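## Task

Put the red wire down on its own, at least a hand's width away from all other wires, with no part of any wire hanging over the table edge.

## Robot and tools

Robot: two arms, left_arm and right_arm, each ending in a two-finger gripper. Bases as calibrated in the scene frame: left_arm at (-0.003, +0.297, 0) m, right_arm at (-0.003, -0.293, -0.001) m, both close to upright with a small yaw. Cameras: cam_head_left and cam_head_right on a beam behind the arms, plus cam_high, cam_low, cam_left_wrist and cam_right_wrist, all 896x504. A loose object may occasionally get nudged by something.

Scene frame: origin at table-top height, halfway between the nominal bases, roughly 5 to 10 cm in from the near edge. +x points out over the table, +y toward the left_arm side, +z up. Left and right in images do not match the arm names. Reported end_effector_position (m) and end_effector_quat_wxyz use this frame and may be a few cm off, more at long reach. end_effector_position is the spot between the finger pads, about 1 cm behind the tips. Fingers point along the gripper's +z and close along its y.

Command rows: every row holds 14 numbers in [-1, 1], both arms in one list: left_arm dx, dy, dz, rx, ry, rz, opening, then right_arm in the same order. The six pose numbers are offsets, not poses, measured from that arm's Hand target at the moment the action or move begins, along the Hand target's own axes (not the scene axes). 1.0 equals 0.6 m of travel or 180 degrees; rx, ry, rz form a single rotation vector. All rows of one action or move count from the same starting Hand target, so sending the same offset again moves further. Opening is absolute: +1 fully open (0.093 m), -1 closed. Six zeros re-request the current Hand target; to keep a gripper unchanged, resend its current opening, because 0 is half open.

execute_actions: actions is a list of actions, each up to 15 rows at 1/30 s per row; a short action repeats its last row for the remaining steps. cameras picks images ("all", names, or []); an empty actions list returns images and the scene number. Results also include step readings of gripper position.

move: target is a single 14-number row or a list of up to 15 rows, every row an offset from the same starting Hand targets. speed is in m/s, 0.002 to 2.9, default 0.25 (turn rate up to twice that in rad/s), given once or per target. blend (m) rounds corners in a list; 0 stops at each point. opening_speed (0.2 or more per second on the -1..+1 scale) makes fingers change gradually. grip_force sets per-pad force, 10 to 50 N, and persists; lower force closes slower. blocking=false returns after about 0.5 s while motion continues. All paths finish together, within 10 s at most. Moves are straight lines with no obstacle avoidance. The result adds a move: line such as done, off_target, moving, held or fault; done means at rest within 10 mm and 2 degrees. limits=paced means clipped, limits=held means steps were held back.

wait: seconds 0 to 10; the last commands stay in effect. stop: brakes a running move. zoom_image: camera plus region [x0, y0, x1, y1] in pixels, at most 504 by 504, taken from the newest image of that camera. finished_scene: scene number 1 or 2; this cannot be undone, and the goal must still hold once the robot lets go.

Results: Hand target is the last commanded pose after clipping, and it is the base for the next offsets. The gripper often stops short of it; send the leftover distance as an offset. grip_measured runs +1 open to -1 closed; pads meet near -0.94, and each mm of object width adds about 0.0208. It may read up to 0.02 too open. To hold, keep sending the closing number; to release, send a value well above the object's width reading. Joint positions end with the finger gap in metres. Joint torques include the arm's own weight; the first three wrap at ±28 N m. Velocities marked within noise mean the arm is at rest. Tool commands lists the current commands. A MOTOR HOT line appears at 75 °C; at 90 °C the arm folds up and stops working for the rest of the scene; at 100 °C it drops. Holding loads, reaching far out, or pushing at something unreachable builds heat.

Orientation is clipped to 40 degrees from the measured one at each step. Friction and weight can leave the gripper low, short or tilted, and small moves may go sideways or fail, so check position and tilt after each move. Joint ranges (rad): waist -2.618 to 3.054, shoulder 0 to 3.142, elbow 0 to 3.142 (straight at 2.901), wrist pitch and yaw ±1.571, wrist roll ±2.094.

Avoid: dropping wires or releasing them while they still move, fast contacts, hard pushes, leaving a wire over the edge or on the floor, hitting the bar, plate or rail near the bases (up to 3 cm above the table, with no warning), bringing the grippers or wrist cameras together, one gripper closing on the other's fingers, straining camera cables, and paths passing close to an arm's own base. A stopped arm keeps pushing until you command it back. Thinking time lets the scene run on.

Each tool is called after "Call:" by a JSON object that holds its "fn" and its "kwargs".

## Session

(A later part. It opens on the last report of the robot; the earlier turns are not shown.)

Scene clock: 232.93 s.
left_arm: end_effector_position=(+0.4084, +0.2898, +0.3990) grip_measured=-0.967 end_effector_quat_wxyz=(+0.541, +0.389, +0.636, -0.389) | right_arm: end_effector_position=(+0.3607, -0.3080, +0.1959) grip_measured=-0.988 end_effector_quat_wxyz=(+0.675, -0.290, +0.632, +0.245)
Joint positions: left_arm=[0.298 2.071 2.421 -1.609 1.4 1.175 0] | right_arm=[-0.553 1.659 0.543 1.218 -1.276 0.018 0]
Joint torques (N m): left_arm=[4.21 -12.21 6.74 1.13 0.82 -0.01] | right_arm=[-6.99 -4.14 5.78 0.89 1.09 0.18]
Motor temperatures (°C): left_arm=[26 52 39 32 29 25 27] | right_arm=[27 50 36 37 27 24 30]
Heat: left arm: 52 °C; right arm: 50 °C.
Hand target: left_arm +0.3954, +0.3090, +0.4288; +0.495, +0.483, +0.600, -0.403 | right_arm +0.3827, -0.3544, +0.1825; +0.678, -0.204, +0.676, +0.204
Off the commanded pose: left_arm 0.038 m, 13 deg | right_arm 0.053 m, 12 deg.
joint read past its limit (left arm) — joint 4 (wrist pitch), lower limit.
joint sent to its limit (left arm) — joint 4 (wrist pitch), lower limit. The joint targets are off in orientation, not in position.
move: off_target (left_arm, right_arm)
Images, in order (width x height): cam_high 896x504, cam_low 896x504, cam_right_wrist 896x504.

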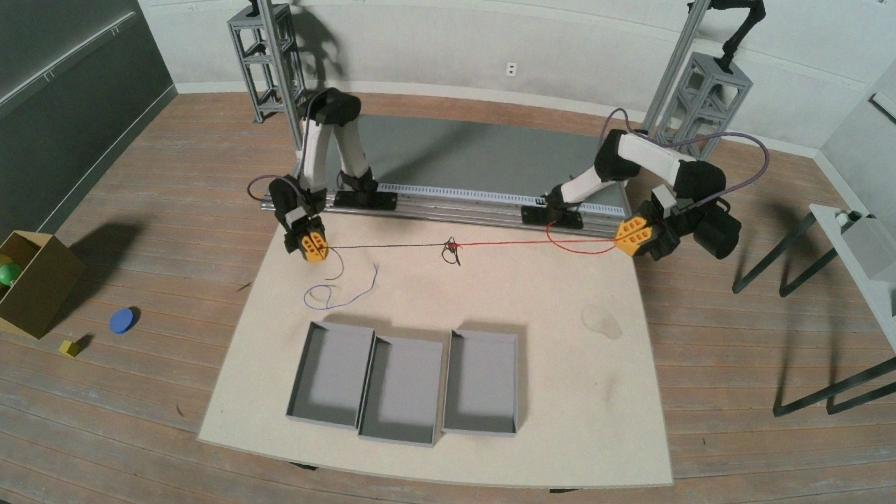

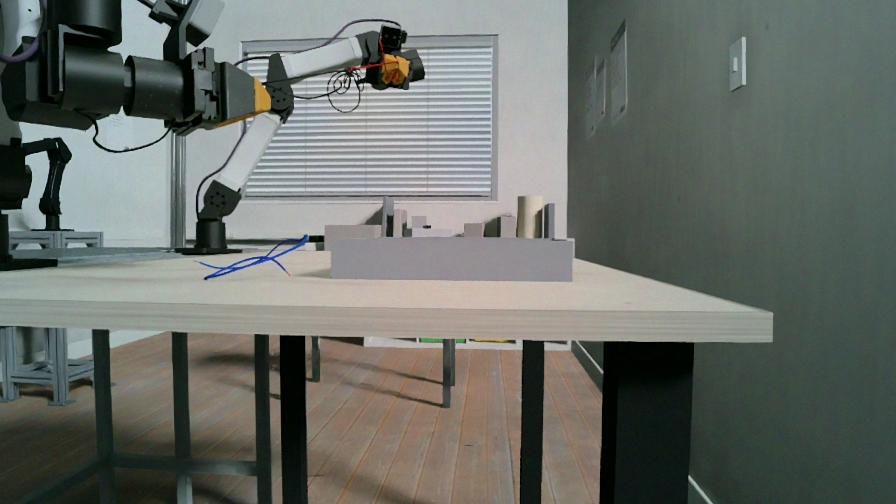

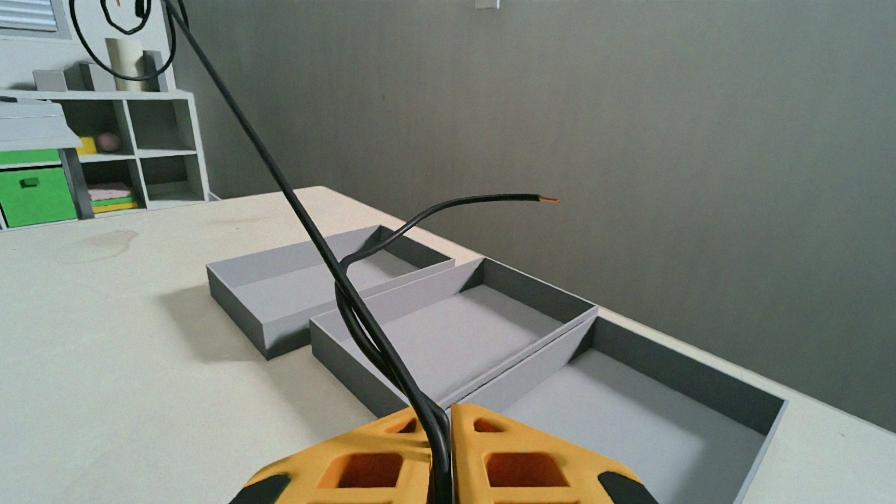

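Call:
{"fn": "move", "kwargs": {"target": [0.0,0.05,-0.06,0,0,0,-1, -0.0,-0.1,-0.07,0,0,0,-1], "speed": 0.04, "cameras": ["cam_low","cam_high"]}}

Call:
{"fn": "zoom_image", "kwargs": {"camera": "cam_high", "region": [400, 200, 520, 300]}}

Call:
{"fn": "zoom_image", "kwargs": {"camera": "cam_low", "region": [260, 20, 440, 180]}}

Scene clock: 240.07 s.
left_arm: end_effector_position=(+0.4131, +0.2831, +0.4128) grip_measured=-0.967 end_effector_quat_wxyz=(+0.554, +0.411, +0.619, -0.376) | right_arm: end_effector_position=(+0.3492, -0.3416, +0.1951) grip_measured=-0.988 end_effector_quat_wxyz=(+0.655, -0.355, +0.608, +0.273)
Joint positions: left_arm=[0.276 2.116 2.545 -1.609 1.403 1.159 0] | right_arm=[-0.683 1.825 0.673 1.483 -1.552 0.199 0]
Joint torques (N m): left_arm=[12.19 -7.94 8.99 1.23 1.2 -0.24] | right_arm=[-15.21 -2.36 5.79 0.74 1.77 0.49]
Heat: left arm: 53 °C; right arm: 49 °C.
Hand target: left_arm +0.4173, +0.3500, +0.4354; +0.495, +0.483, +0.600, -0.403 | right_arm +0.3808, -0.4276, +0.1825; +0.678, -0.204, +0.676, +0.203
Off the commanded pose: left_arm 0.071 m, 11 deg | right_arm 0.093 m, 21 deg.
joint read past its limit (left arm) — joint 4 (wrist pitch), lower limit.
joint sent to its limit (left arm) — joint 4 (wrist pitch), lower limit. The joint targets are off in position and orientation.
move: off_target (left_arm, right_arm)
Images, in order (width x height): cam_high 896x504, cam_low 896x504.

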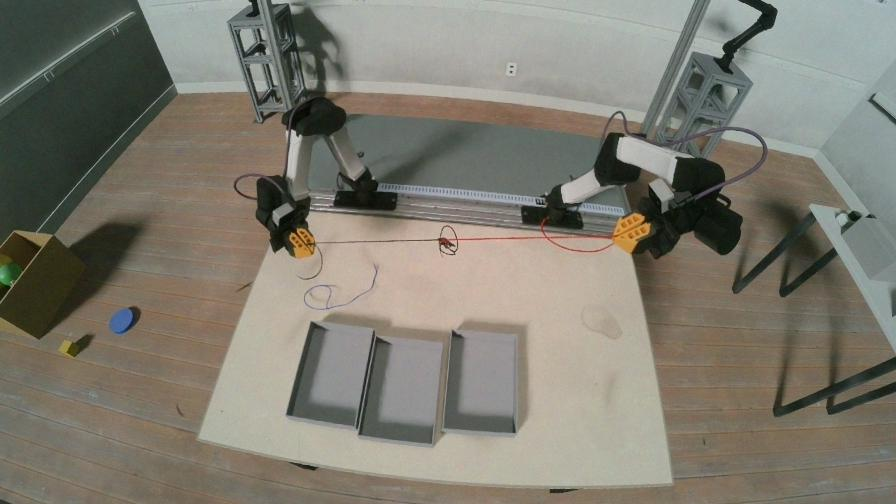

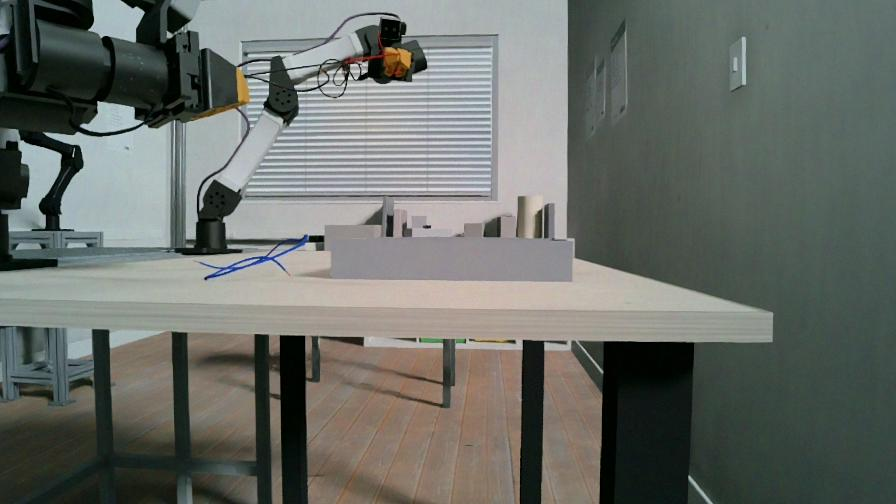

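Scaled by 4.200 from the camera's 896x504 image, which has a finer 1280x720 frame.

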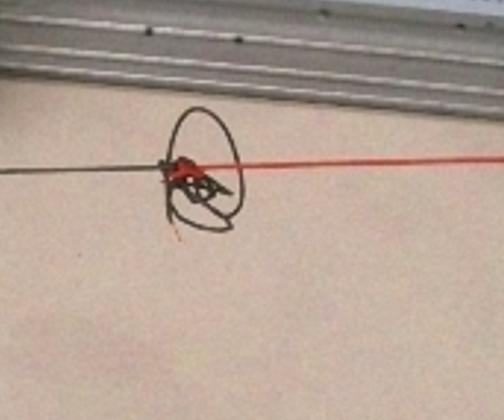

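Scaled by 2.800 from the camera's 896x504 image, which has a finer 1280x720 frame.

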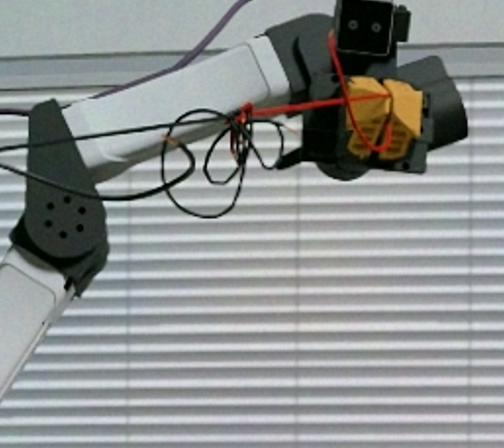

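Call:
{"fn": "move", "kwargs": {"target": [0.0,-0.05,0.12,0,0,0,-1, -0.01,0.403,0.227,-0.15,0,0,-1], "speed": 0.15, "cameras": ["cam_right_wrist","cam_low","cam_high"]}}

Call:
{"fn": "zoom_image", "kwargs": {"camera": "cam_high", "region": [400, 200, 560, 320]}}

Call:
{"fn": "zoom_image", "kwargs": {"camera": "cam_low", "region": [260, 20, 440, 180]}}

Call:
{"fn": "zoom_image", "kwargs": {"camera": "cam_right_wrist", "region": [250, 0, 550, 250]}}

Scene clock: 258.90 s.
left_arm: end_effector_position=(+0.4158, +0.2819, +0.4052) grip_measured=-0.967 end_effector_quat_wxyz=(+0.547, +0.406, +0.623, -0.384) | right_arm: end_effector_position=(+0.3553, -0.1507, +0.1760) grip_measured=-0.988 end_effector_quat_wxyz=(+0.596, -0.349, +0.620, +0.372)
Joint positions: left_arm=[0.272 2.116 2.513 -1.6 1.401 1.158 0] | right_arm=[-0.073 1.668 0.536 1.102 -1.09 0.021 0]
Joint torques (N m): left_arm=[-1.07 -12.18 4.33 1.11 0.52 -0.12] | right_arm=[0.76 -9.74 6.49 1.71 0.1 -0.06]
Motor temperatures (°C): left_arm=[32 52 41 32 29 25 27] | right_arm=[33 46 36 34 30 24 30]
Heat: left arm: 52 °C; right arm: 46 °C.
Hand target: left_arm +0.4028, +0.2745, +0.4221; +0.495, +0.483, +0.600, -0.403 | right_arm +0.3611, -0.1508, +0.1887; +0.612, -0.356, +0.610, +0.356
Off the commanded pose: left_arm 0.023 m, 11 deg | right_arm 0.014 m, 3 deg.
joint read past its limit (left arm) — joint 4 (wrist pitch), lower limit.
joint sent to its limit (left arm) — joint 4 (wrist pitch), lower limit. The joint targets are off in orientation, not in position.
move: off_target (left_arm, right_arm)
Images, in order (width x height): cam_high 896x504, cam_low 896x504, cam_right_wrist 896x504.

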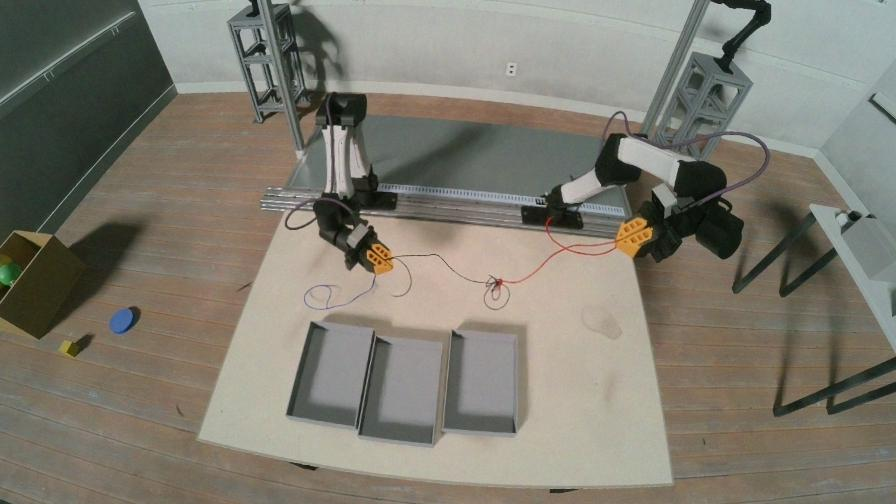

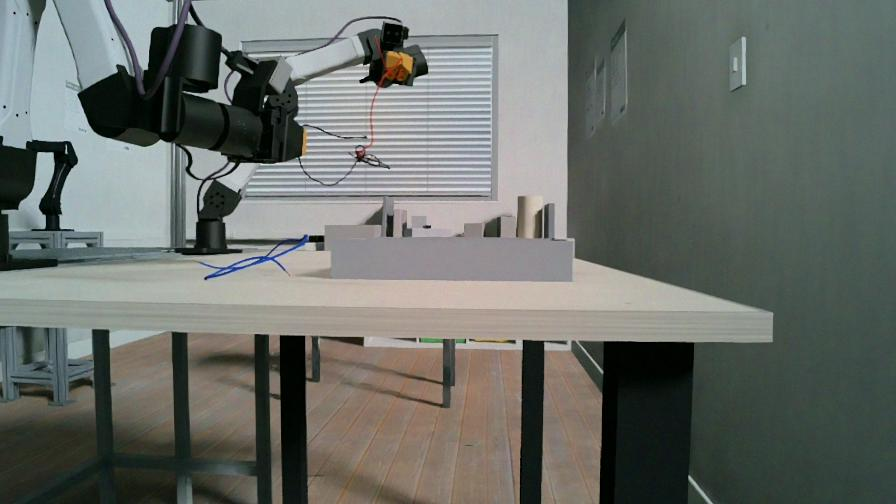

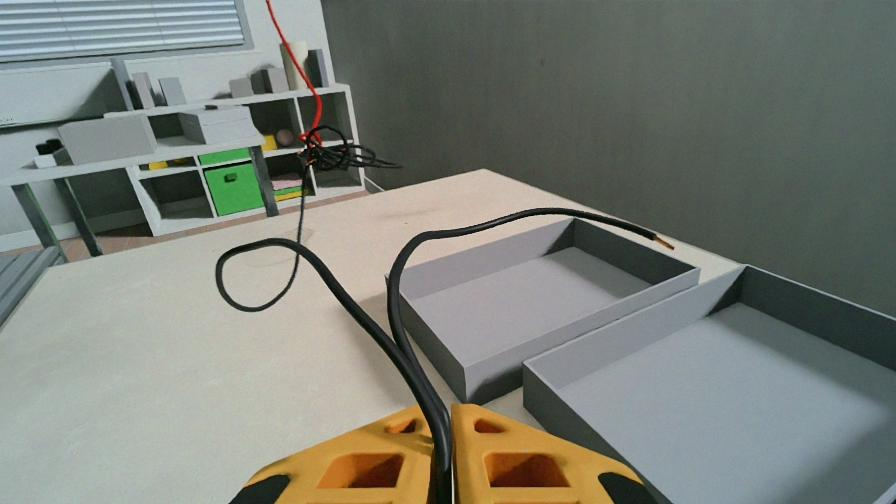

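Scaled by 3.150 from the camera's 896x504 image, which has a finer 1280x720 frame.

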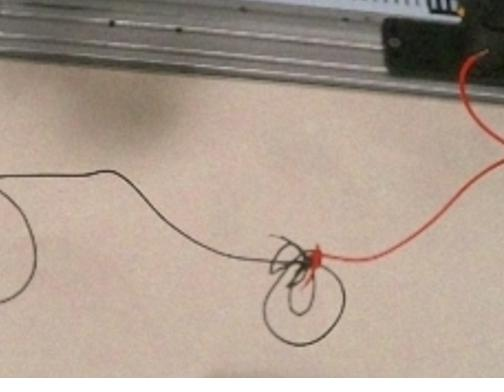

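Scaled by 2.800 from the camera's 896x504 image, which has a finer 1280x720 frame.

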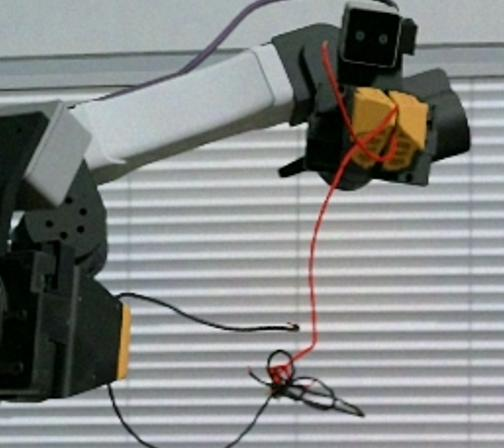

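Scaled by 1.680 from the camera's 896x504 image, which has a finer 1280x720 frame.

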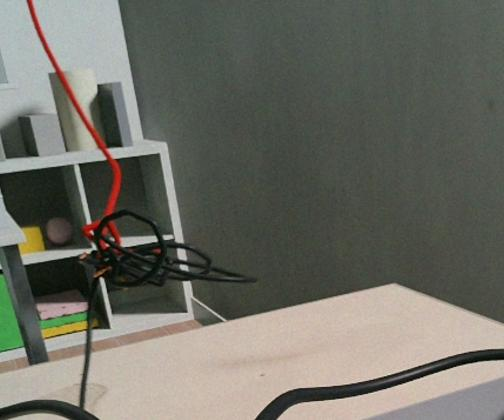

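Call:
{"fn": "move", "kwargs": {"target": [[0,0,0,0,0,0,-1, 0,0,0,0,0,0,-1],[-0.024,-0.028,0.128,0,0,0,-1, 0,0,0,0,0,0,-0.3],[-0.024,-0.028,0.128,0,0,0,-1, 0,0,-0.06,0,0,0,0.7]], "speed": 0.1, "opening_speed": 1, "cameras": ["cam_right_wrist","cam_low","cam_high"]}}

Call:
{"fn": "zoom_image", "kwargs": {"camera": "cam_high", "region": [360, 200, 620, 360]}}

Call:
{"fn": "zoom_image", "kwargs": {"camera": "cam_low", "region": [260, 20, 480, 260]}}

Call:
{"fn": "zoom_image", "kwargs": {"camera": "cam_right_wrist", "region": [150, 0, 500, 300]}}

Scene clock: 272.10 s.
left_arm: end_effector_position=(+0.3979, +0.1971, +0.4223) grip_measured=-0.967 end_effector_quat_wxyz=(+0.500, +0.471, +0.604, -0.403) | right_arm: end_effector_position=(+0.3491, -0.1816, +0.1867) grip_measured=+0.699 end_effector_quat_wxyz=(+0.610, -0.348, +0.615, +0.360)
Joint positions: left_arm=[0.063 2.116 2.622 -1.599 1.317 1.05 0] | right_arm=[-0.182 1.617 0.517 1.1 -1.177 0.02 0.079]
Joint torques (N m): left_arm=[-0.7 -6.94 6.15 1.27 0.49 -0.11] | right_arm=[-0.27 -9.63 3.52 1.65 -0.15 -0.04]
Heat: left arm: 54 °C; right arm: 48 °C.
Hand target: left_arm +0.4027, +0.1946, +0.4222; +0.495, +0.483, +0.600, -0.403 | right_arm +0.3433, -0.1821, +0.1886; +0.612, -0.356, +0.610, +0.356
Off the commanded pose: left_arm 0.005 m, 2 deg | right_arm 0.006 m, 1 deg.
joint read past its limit (left arm) — joint 4 (wrist pitch), lower limit.
joint sent to its limit (left arm) — joint 4 (wrist pitch), lower limit. The joint targets still meet the commanded pose.
move: done; target 2's new opening was sent with right_arm's hand 0.014 m and 3 deg from that target
Images, in order (width x height): cam_high 896x504, cam_low 896x504, cam_right_wrist 896x504.

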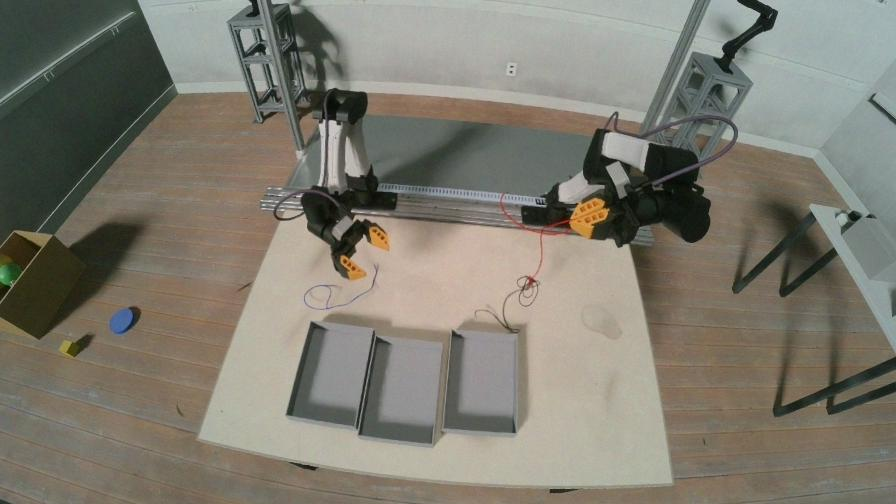

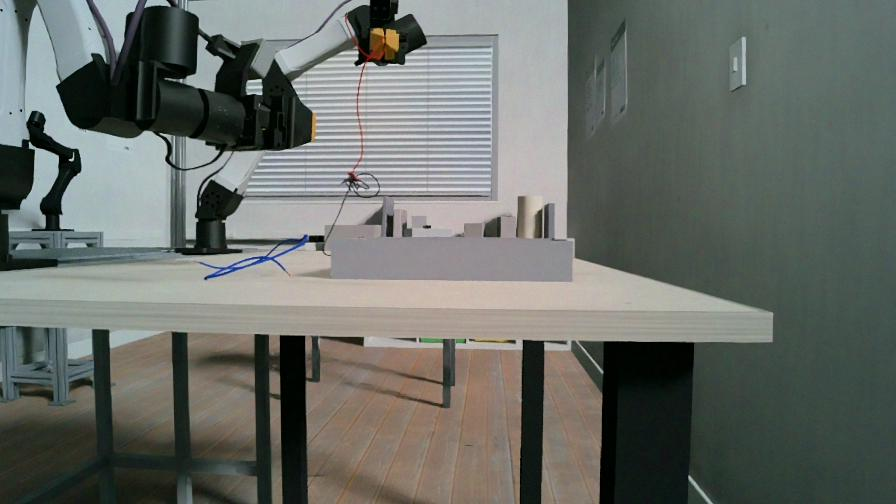

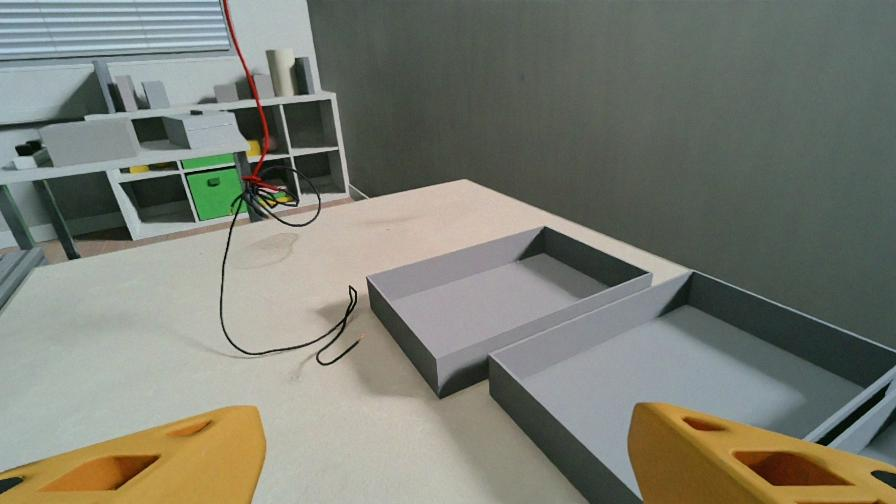

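Scaled by 1.938 from the camera's 896x504 image, which has a finer 1280x720 frame.

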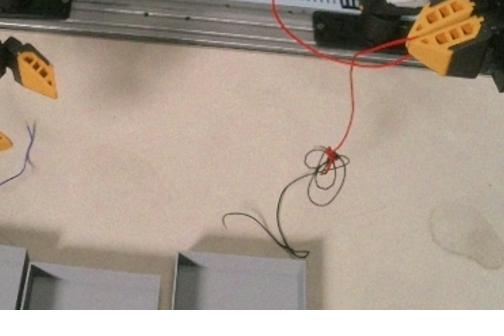

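Scaled by 2.100 from the camera's 896x504 image, which has a finer 1280x720 frame.

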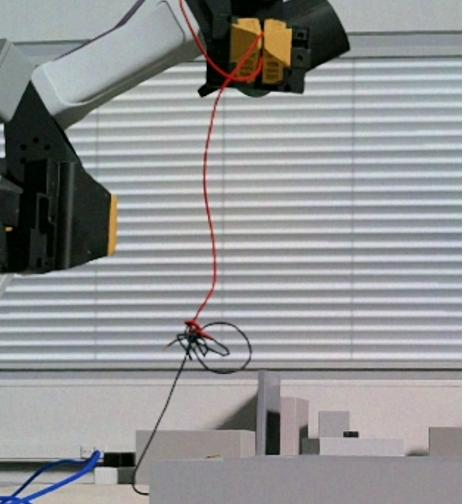

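Scaled by 1.440 from the camera's 896x504 image, which has a finer 1280x720 frame.

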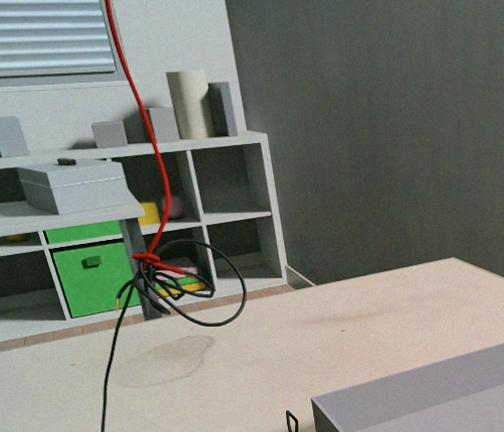

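Call:
{"fn": "move", "kwargs": {"target": [0,0,0,0,0,0,-1, 0.107,0.177,0.42,0,0,0,1], "speed": 0.15, "cameras": ["cam_right_wrist","cam_low","cam_high"]}}

Call:
{"fn": "zoom_image", "kwargs": {"camera": "cam_high", "region": [400, 200, 620, 360]}}

Call:
{"fn": "zoom_image", "kwargs": {"camera": "cam_low", "region": [260, 80, 480, 260]}}

Scene clock: 280.27 s.
left_arm: end_effector_position=(+0.3979, +0.1971, +0.4223) grip_measured=-0.967 end_effector_quat_wxyz=(+0.500, +0.471, +0.604, -0.403) | right_arm: end_effector_position=(+0.3687, +0.0871, +0.1289) grip_measured=+1.000 end_effector_quat_wxyz=(+0.610, -0.358, +0.606, +0.365)
Joint positions: left_arm=[0.063 2.116 2.622 -1.599 1.317 1.05 0] | right_arm=[0.619 2.132 0.901 1.24 -0.402 0.012 0.093]
Joint velocities: left_arm=[0.007 -0.007 0.002 -0.154 -0.022 -0.007 0] | right_arm=[within noise]
Joint torques (N m): left_arm=[-0.76 -6.95 6.13 1.28 0.5 -0.12] | right_arm=[0.53 -10.52 6.28 2 0.18 0]
Heat: left arm: 52 °C; right arm: 48 °C.
Hand target: left_arm +0.4027, +0.1946, +0.4222; +0.495, +0.483, +0.600, -0.403 | right_arm +0.3752, +0.0896, +0.1245; +0.612, -0.356, +0.610, +0.356
Off the commanded pose: left_arm 0.005 m, 2 deg | right_arm 0.008 m, 1 deg.
joint read past its limit (left arm) — joint 4 (wrist pitch), lower limit.
joint sent to its limit (left arm) — joint 4 (wrist pitch), lower limit. The joint targets still meet the commanded pose.
move: done
Images, in order (width x height): cam_high 896x504, cam_low 896x504, cam_right_wrist 896x504.

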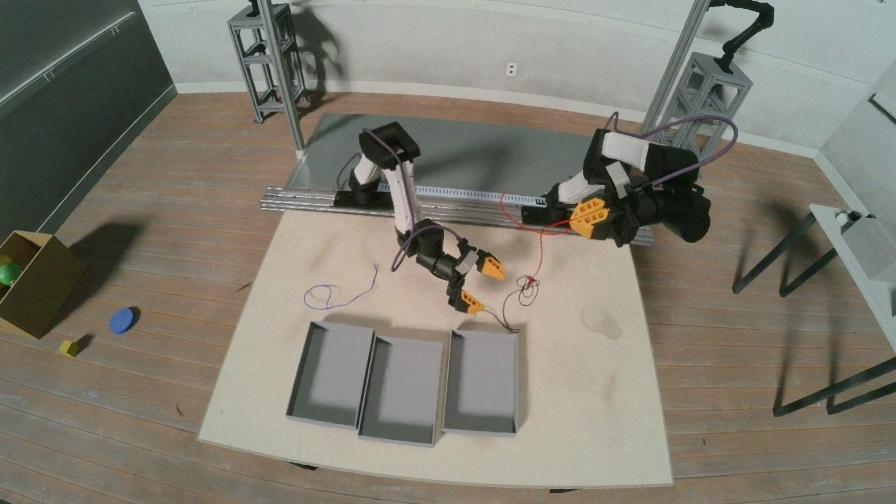

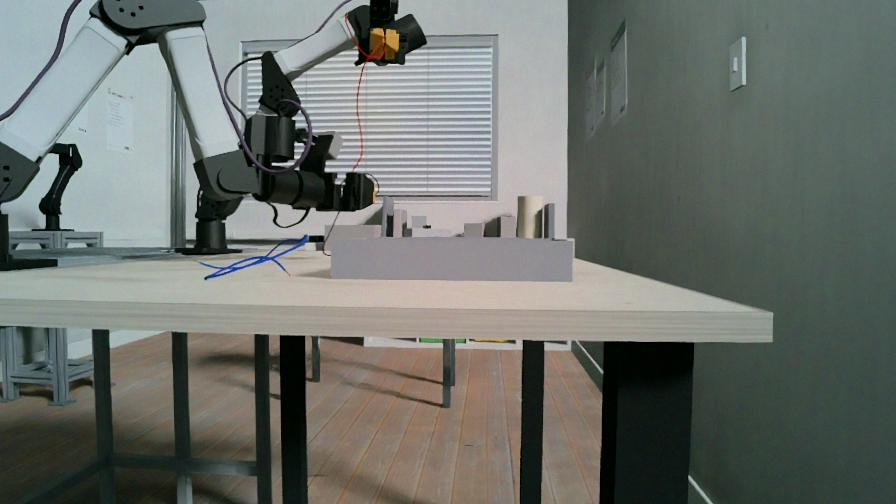

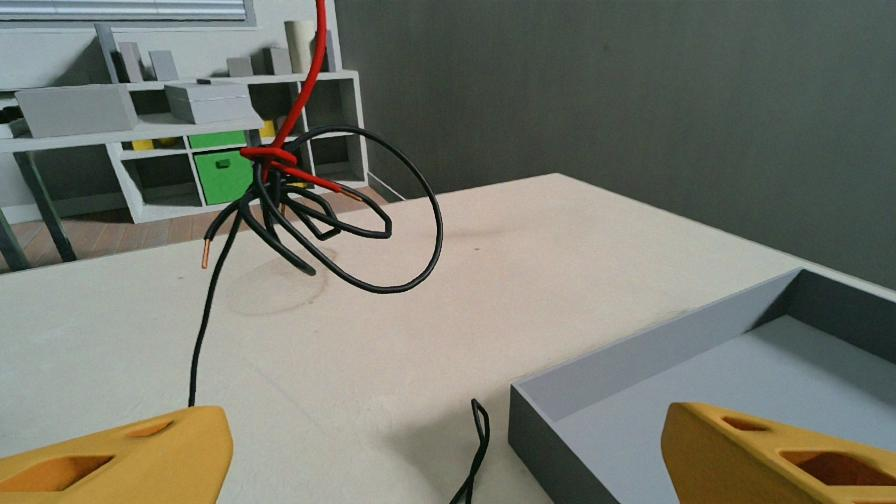

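Scaled by 2.291 from the camera's 896x504 image, which has a finer 1280x720 frame.

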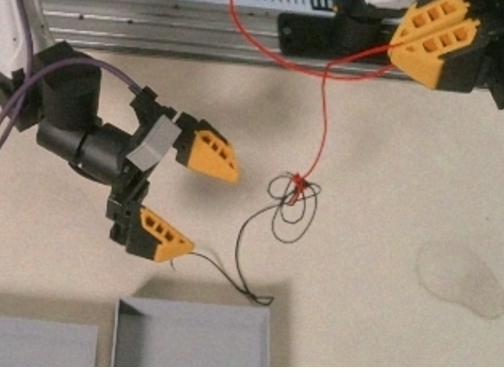

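Scaled by 2.291 from the camera's 896x504 image, which has a finer 1280x720 frame.

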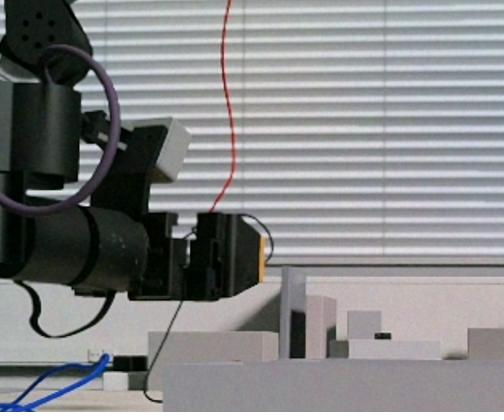

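Call:
{"fn": "move", "kwargs": {"target": [0,0,0,0,0,0,-1, 0,0.085,0.09,0,0,0,1], "speed": 0.12, "cameras": ["cam_right_wrist","cam_low","cam_high"]}}

Call:
{"fn": "zoom_image", "kwargs": {"camera": "cam_high", "region": [400, 200, 620, 360]}}

Call:
{"fn": "zoom_image", "kwargs": {"camera": "cam_low", "region": [260, 80, 480, 260]}}

Scene clock: 286.70 s.
left_arm: end_effector_position=(+0.3979, +0.1971, +0.4223) grip_measured=-0.967 end_effector_quat_wxyz=(+0.500, +0.471, +0.604, -0.403) | right_arm: end_effector_position=(+0.3517, +0.1582, +0.1299) grip_measured=+1.000 end_effector_quat_wxyz=(+0.610, -0.357, +0.606, +0.366)
Joint positions: left_arm=[0.063 2.116 2.622 -1.599 1.317 1.05 0] | right_arm=[0.782 2.215 1.073 1.151 -0.239 0.012 0.093]
Joint torques (N m): left_arm=[-0.7 -6.98 6.17 1.3 0.5 -0.11] | right_arm=[0.47 -11.4 6.75 2.09 0.16 0.01]
Heat: left arm: 51 °C; right arm: 49 °C.
Hand target: left_arm +0.4027, +0.1946, +0.4222; +0.495, +0.483, +0.600, -0.403 | right_arm +0.3575, +0.1617, +0.1246; +0.612, -0.356, +0.610, +0.356
Off the commanded pose: left_arm 0.005 m, 2 deg | right_arm 0.009 m, 1 deg.
joint read past its limit (left arm) — joint 4 (wrist pitch), lower limit.
joint sent to its limit (left arm) — joint 4 (wrist pitch), lower limit. The joint targets still meet the commanded pose.
move: done
Images, in order (width x height): cam_high 896x504, cam_low 896x504, cam_right_wrist 896x504.

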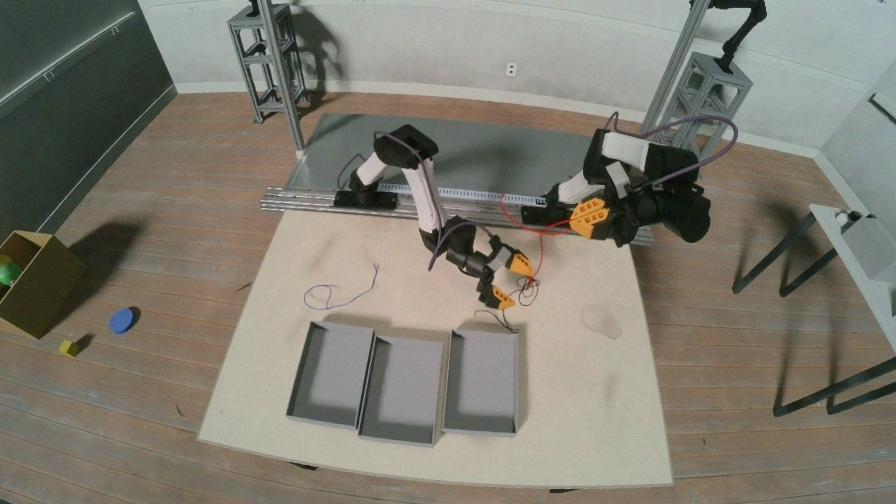

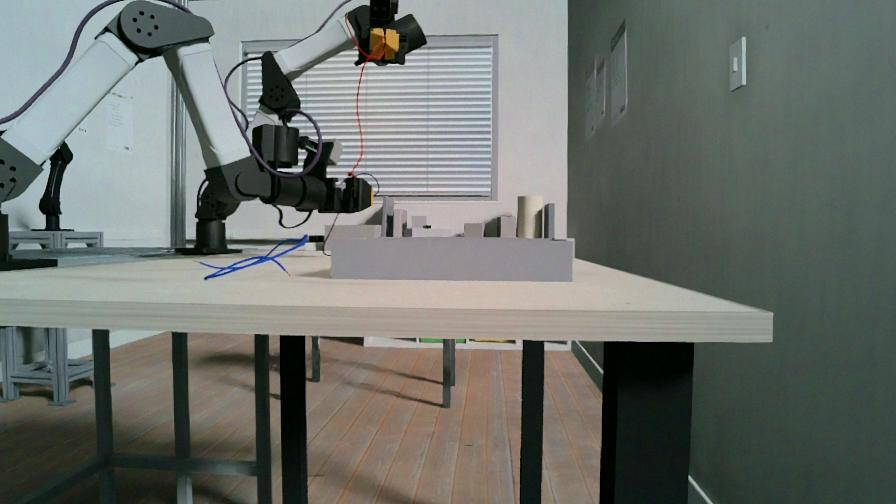

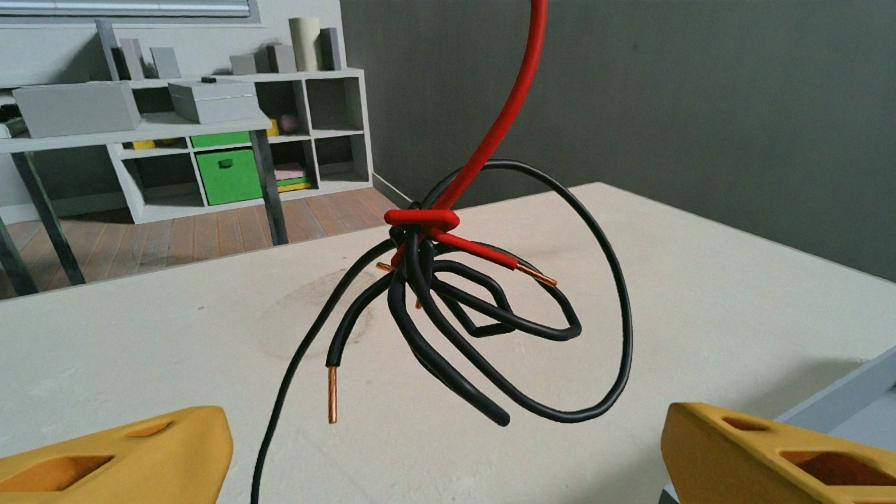

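Scaled by 2.291 from the camera's 896x504 image, which has a finer 1280x720 frame.

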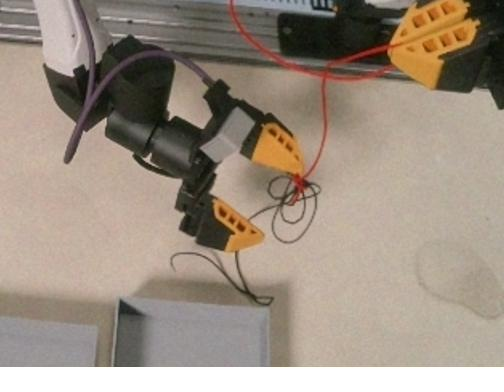

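Scaled by 2.291 from the camera's 896x504 image, which has a finer 1280x720 frame.

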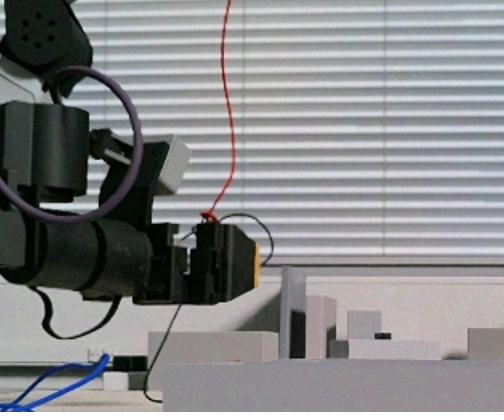

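Call:
{"fn": "move", "kwargs": {"target": [[0,0,0,0,0,0,-1, 0.01,0,0.085,0,0,0,1],[0,0,0,0,0,0,-1, 0.01,0,0.085,0,0,0,-1]], "speed": 0.1, "opening_speed": 1.5, "cameras": ["cam_right_wrist","cam_low"]}}

Call:
{"fn": "zoom_image", "kwargs": {"camera": "cam_low", "region": [260, 80, 480, 260]}}

Scene clock: 296.20 s.
left_arm: end_effector_position=(+0.3979, +0.1971, +0.4223) grip_measured=-0.967 end_effector_quat_wxyz=(+0.500, +0.471, +0.604, -0.403) | right_arm: end_effector_position=(+0.3794, +0.2011, +0.1250) grip_measured=-0.988 end_effector_quat_wxyz=(+0.610, -0.356, +0.607, +0.364)
Joint positions: left_arm=[0.063 2.116 2.622 -1.599 1.317 1.05 0] | right_arm=[0.801 2.356 1.332 1.033 -0.214 0.012 0]
Joint torques (N m): left_arm=[-0.76 -6.91 6.19 1.28 0.51 -0.12] | right_arm=[1.02 -13.07 7.35 2.01 0.21 0.04]
Motor temperatures (°C): left_arm=[28 50 38 32 29 25 27] | right_arm=[29 50 37 39 28 24 30]
Heat: left arm: 50 °C; right arm: 50 °C.
Hand target: left_arm +0.4027, +0.1946, +0.4222; +0.495, +0.483, +0.600, -0.403 | right_arm +0.3827, +0.2061, +0.1186; +0.612, -0.356, +0.610, +0.356
Off the commanded pose: left_arm 0.005 m, 2 deg | right_arm 0.009 m, 1 deg.
joint read past its limit (left arm) — joint 4 (wrist pitch), lower limit.
joint sent to its limit (left arm) — joint 4 (wrist pitch), lower limit. The joint targets still meet the commanded pose.
move: done
Images, in order (width x height): cam_low 896x504, cam_right_wrist 896x504.

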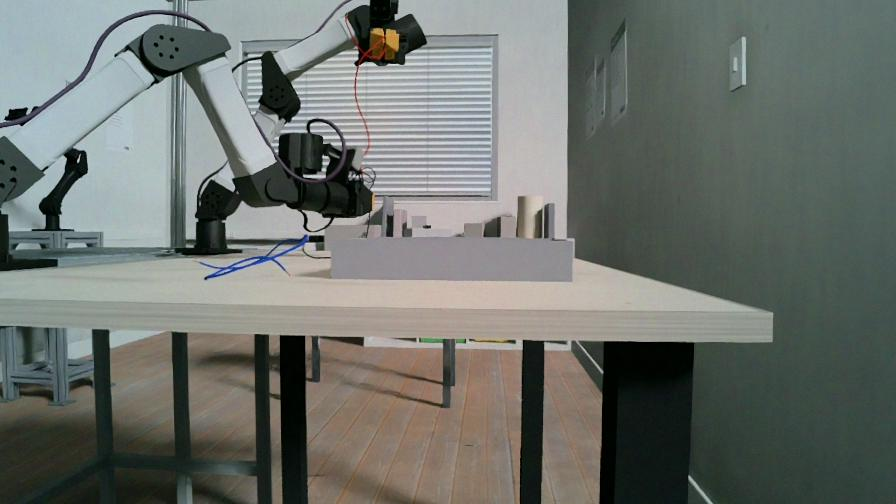

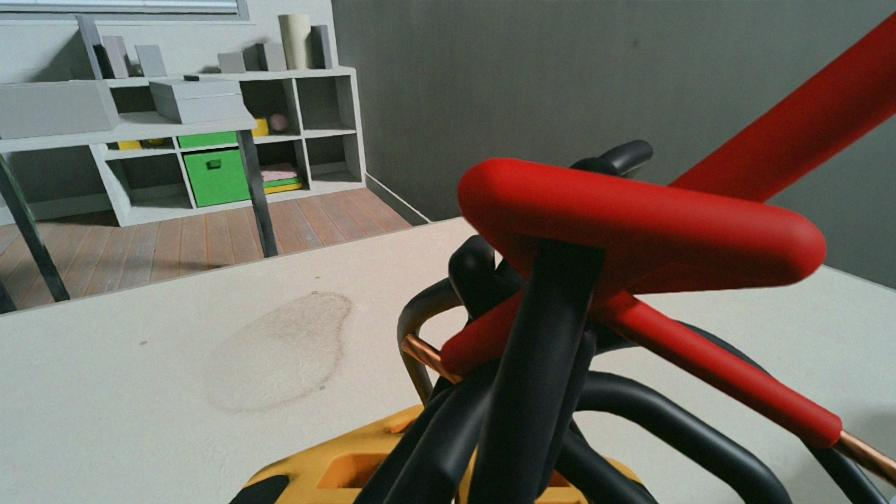

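Scaled by 2.291 from the camera's 896x504 image, which has a finer 1280x720 frame.

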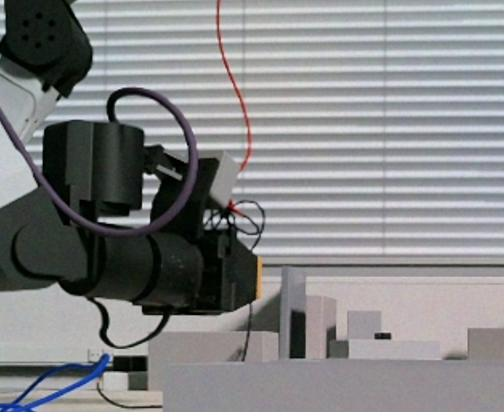

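Call:
{"fn": "move", "kwargs": {"target": [0.024,0.028,-0.128,0,0,0,-1, -0.01,-0.05,-0.33,0,0,0,-1], "speed": 0.05, "cameras": ["cam_right_wrist","cam_low","cam_high"]}}

Call:
{"fn": "zoom_image", "kwargs": {"camera": "cam_high", "region": [400, 200, 560, 320]}}

Call:
{"fn": "zoom_image", "kwargs": {"camera": "cam_right_wrist", "region": [250, 0, 650, 400]}}

Scene clock: 307.53 s.
left_arm: end_effector_position=(+0.4168, +0.2695, +0.3945) grip_measured=-0.967 end_effector_quat_wxyz=(+0.522, +0.408, +0.639, -0.390) | right_arm: end_effector_position=(+0.3142, +0.0260, +0.1387) grip_measured=-0.988 end_effector_quat_wxyz=(+0.630, -0.351, +0.592, +0.361)
Joint positions: left_arm=[0.239 2.116 2.496 -1.609 1.356 1.14 0] | right_arm=[0.58 1.96 0.545 1.472 -0.422 0.012 0]
Joint torques (N m): left_arm=[1.52 -12.66 4.85 1.19 0.96 0.13] | right_arm=[-1.17 -10.13 1.55 1.79 -0.13 0.02]
Heat: left arm: 50 °C; right arm: 53 °C.
Hand target: left_arm +0.4028, +0.2745, +0.4222; +0.495, +0.483, +0.600, -0.403 | right_arm +0.3113, +0.0189, +0.1244; +0.612, -0.356, +0.610, +0.356
Off the commanded pose: left_arm 0.031 m, 10 deg | right_arm 0.016 m, 3 deg.
joint read past its limit (left arm) — joint 4 (wrist pitch), lower limit.
joint sent to its limit (left arm) — joint 4 (wrist pitch), lower limit. The joint targets are off in orientation, not in position.
move: off_target (left_arm, right_arm)
Images, in order (width x height): cam_high 896x504, cam_low 896x504, cam_right_wrist 896x504.

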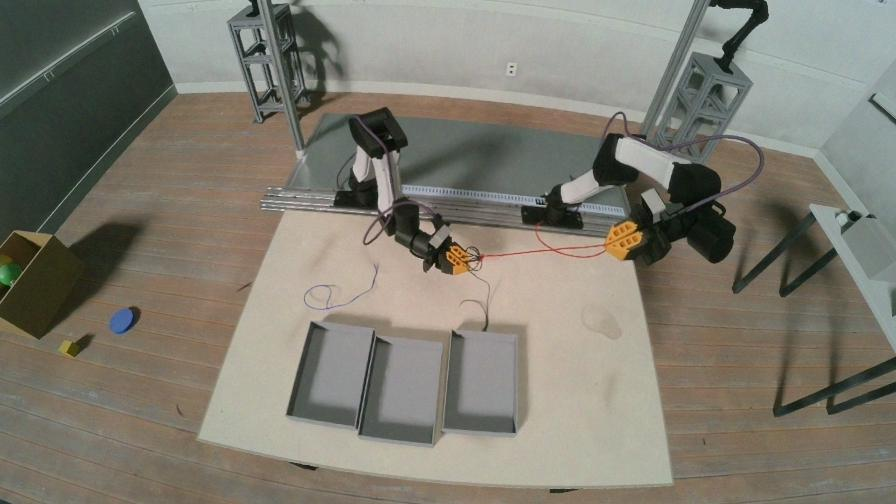

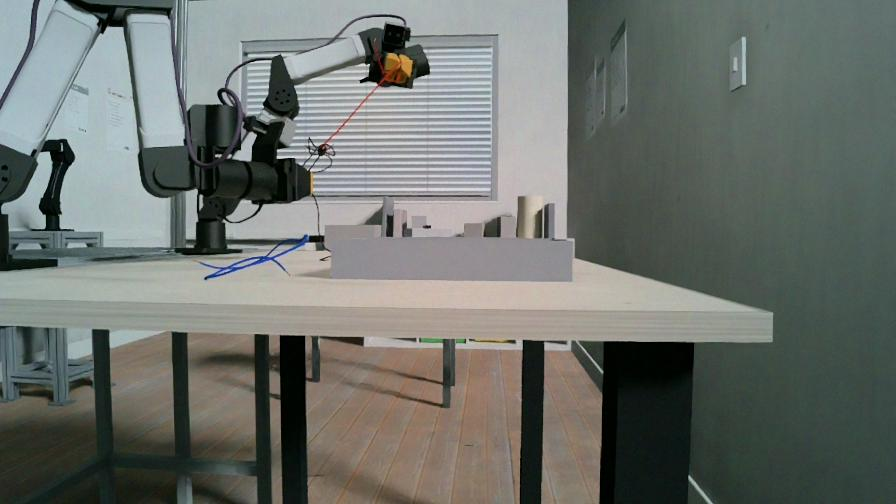

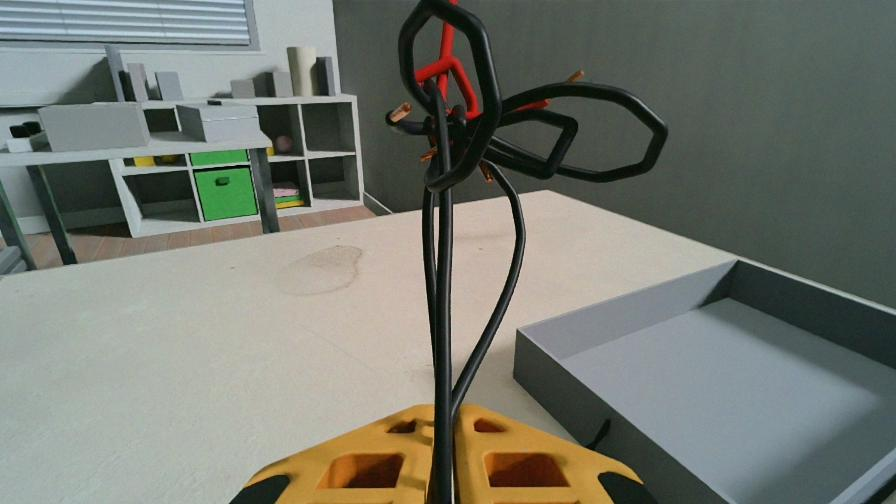

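Scaled by 3.150 from the camera's 896x504 image, which has a finer 1280x720 frame.

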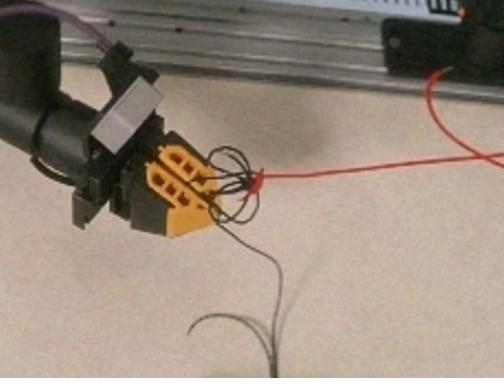

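Scaled by 1.260 from the camera's 896x504 image, which has a finer 1280x720 frame.

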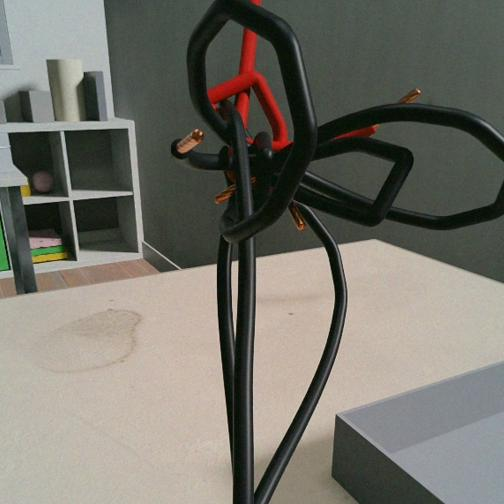

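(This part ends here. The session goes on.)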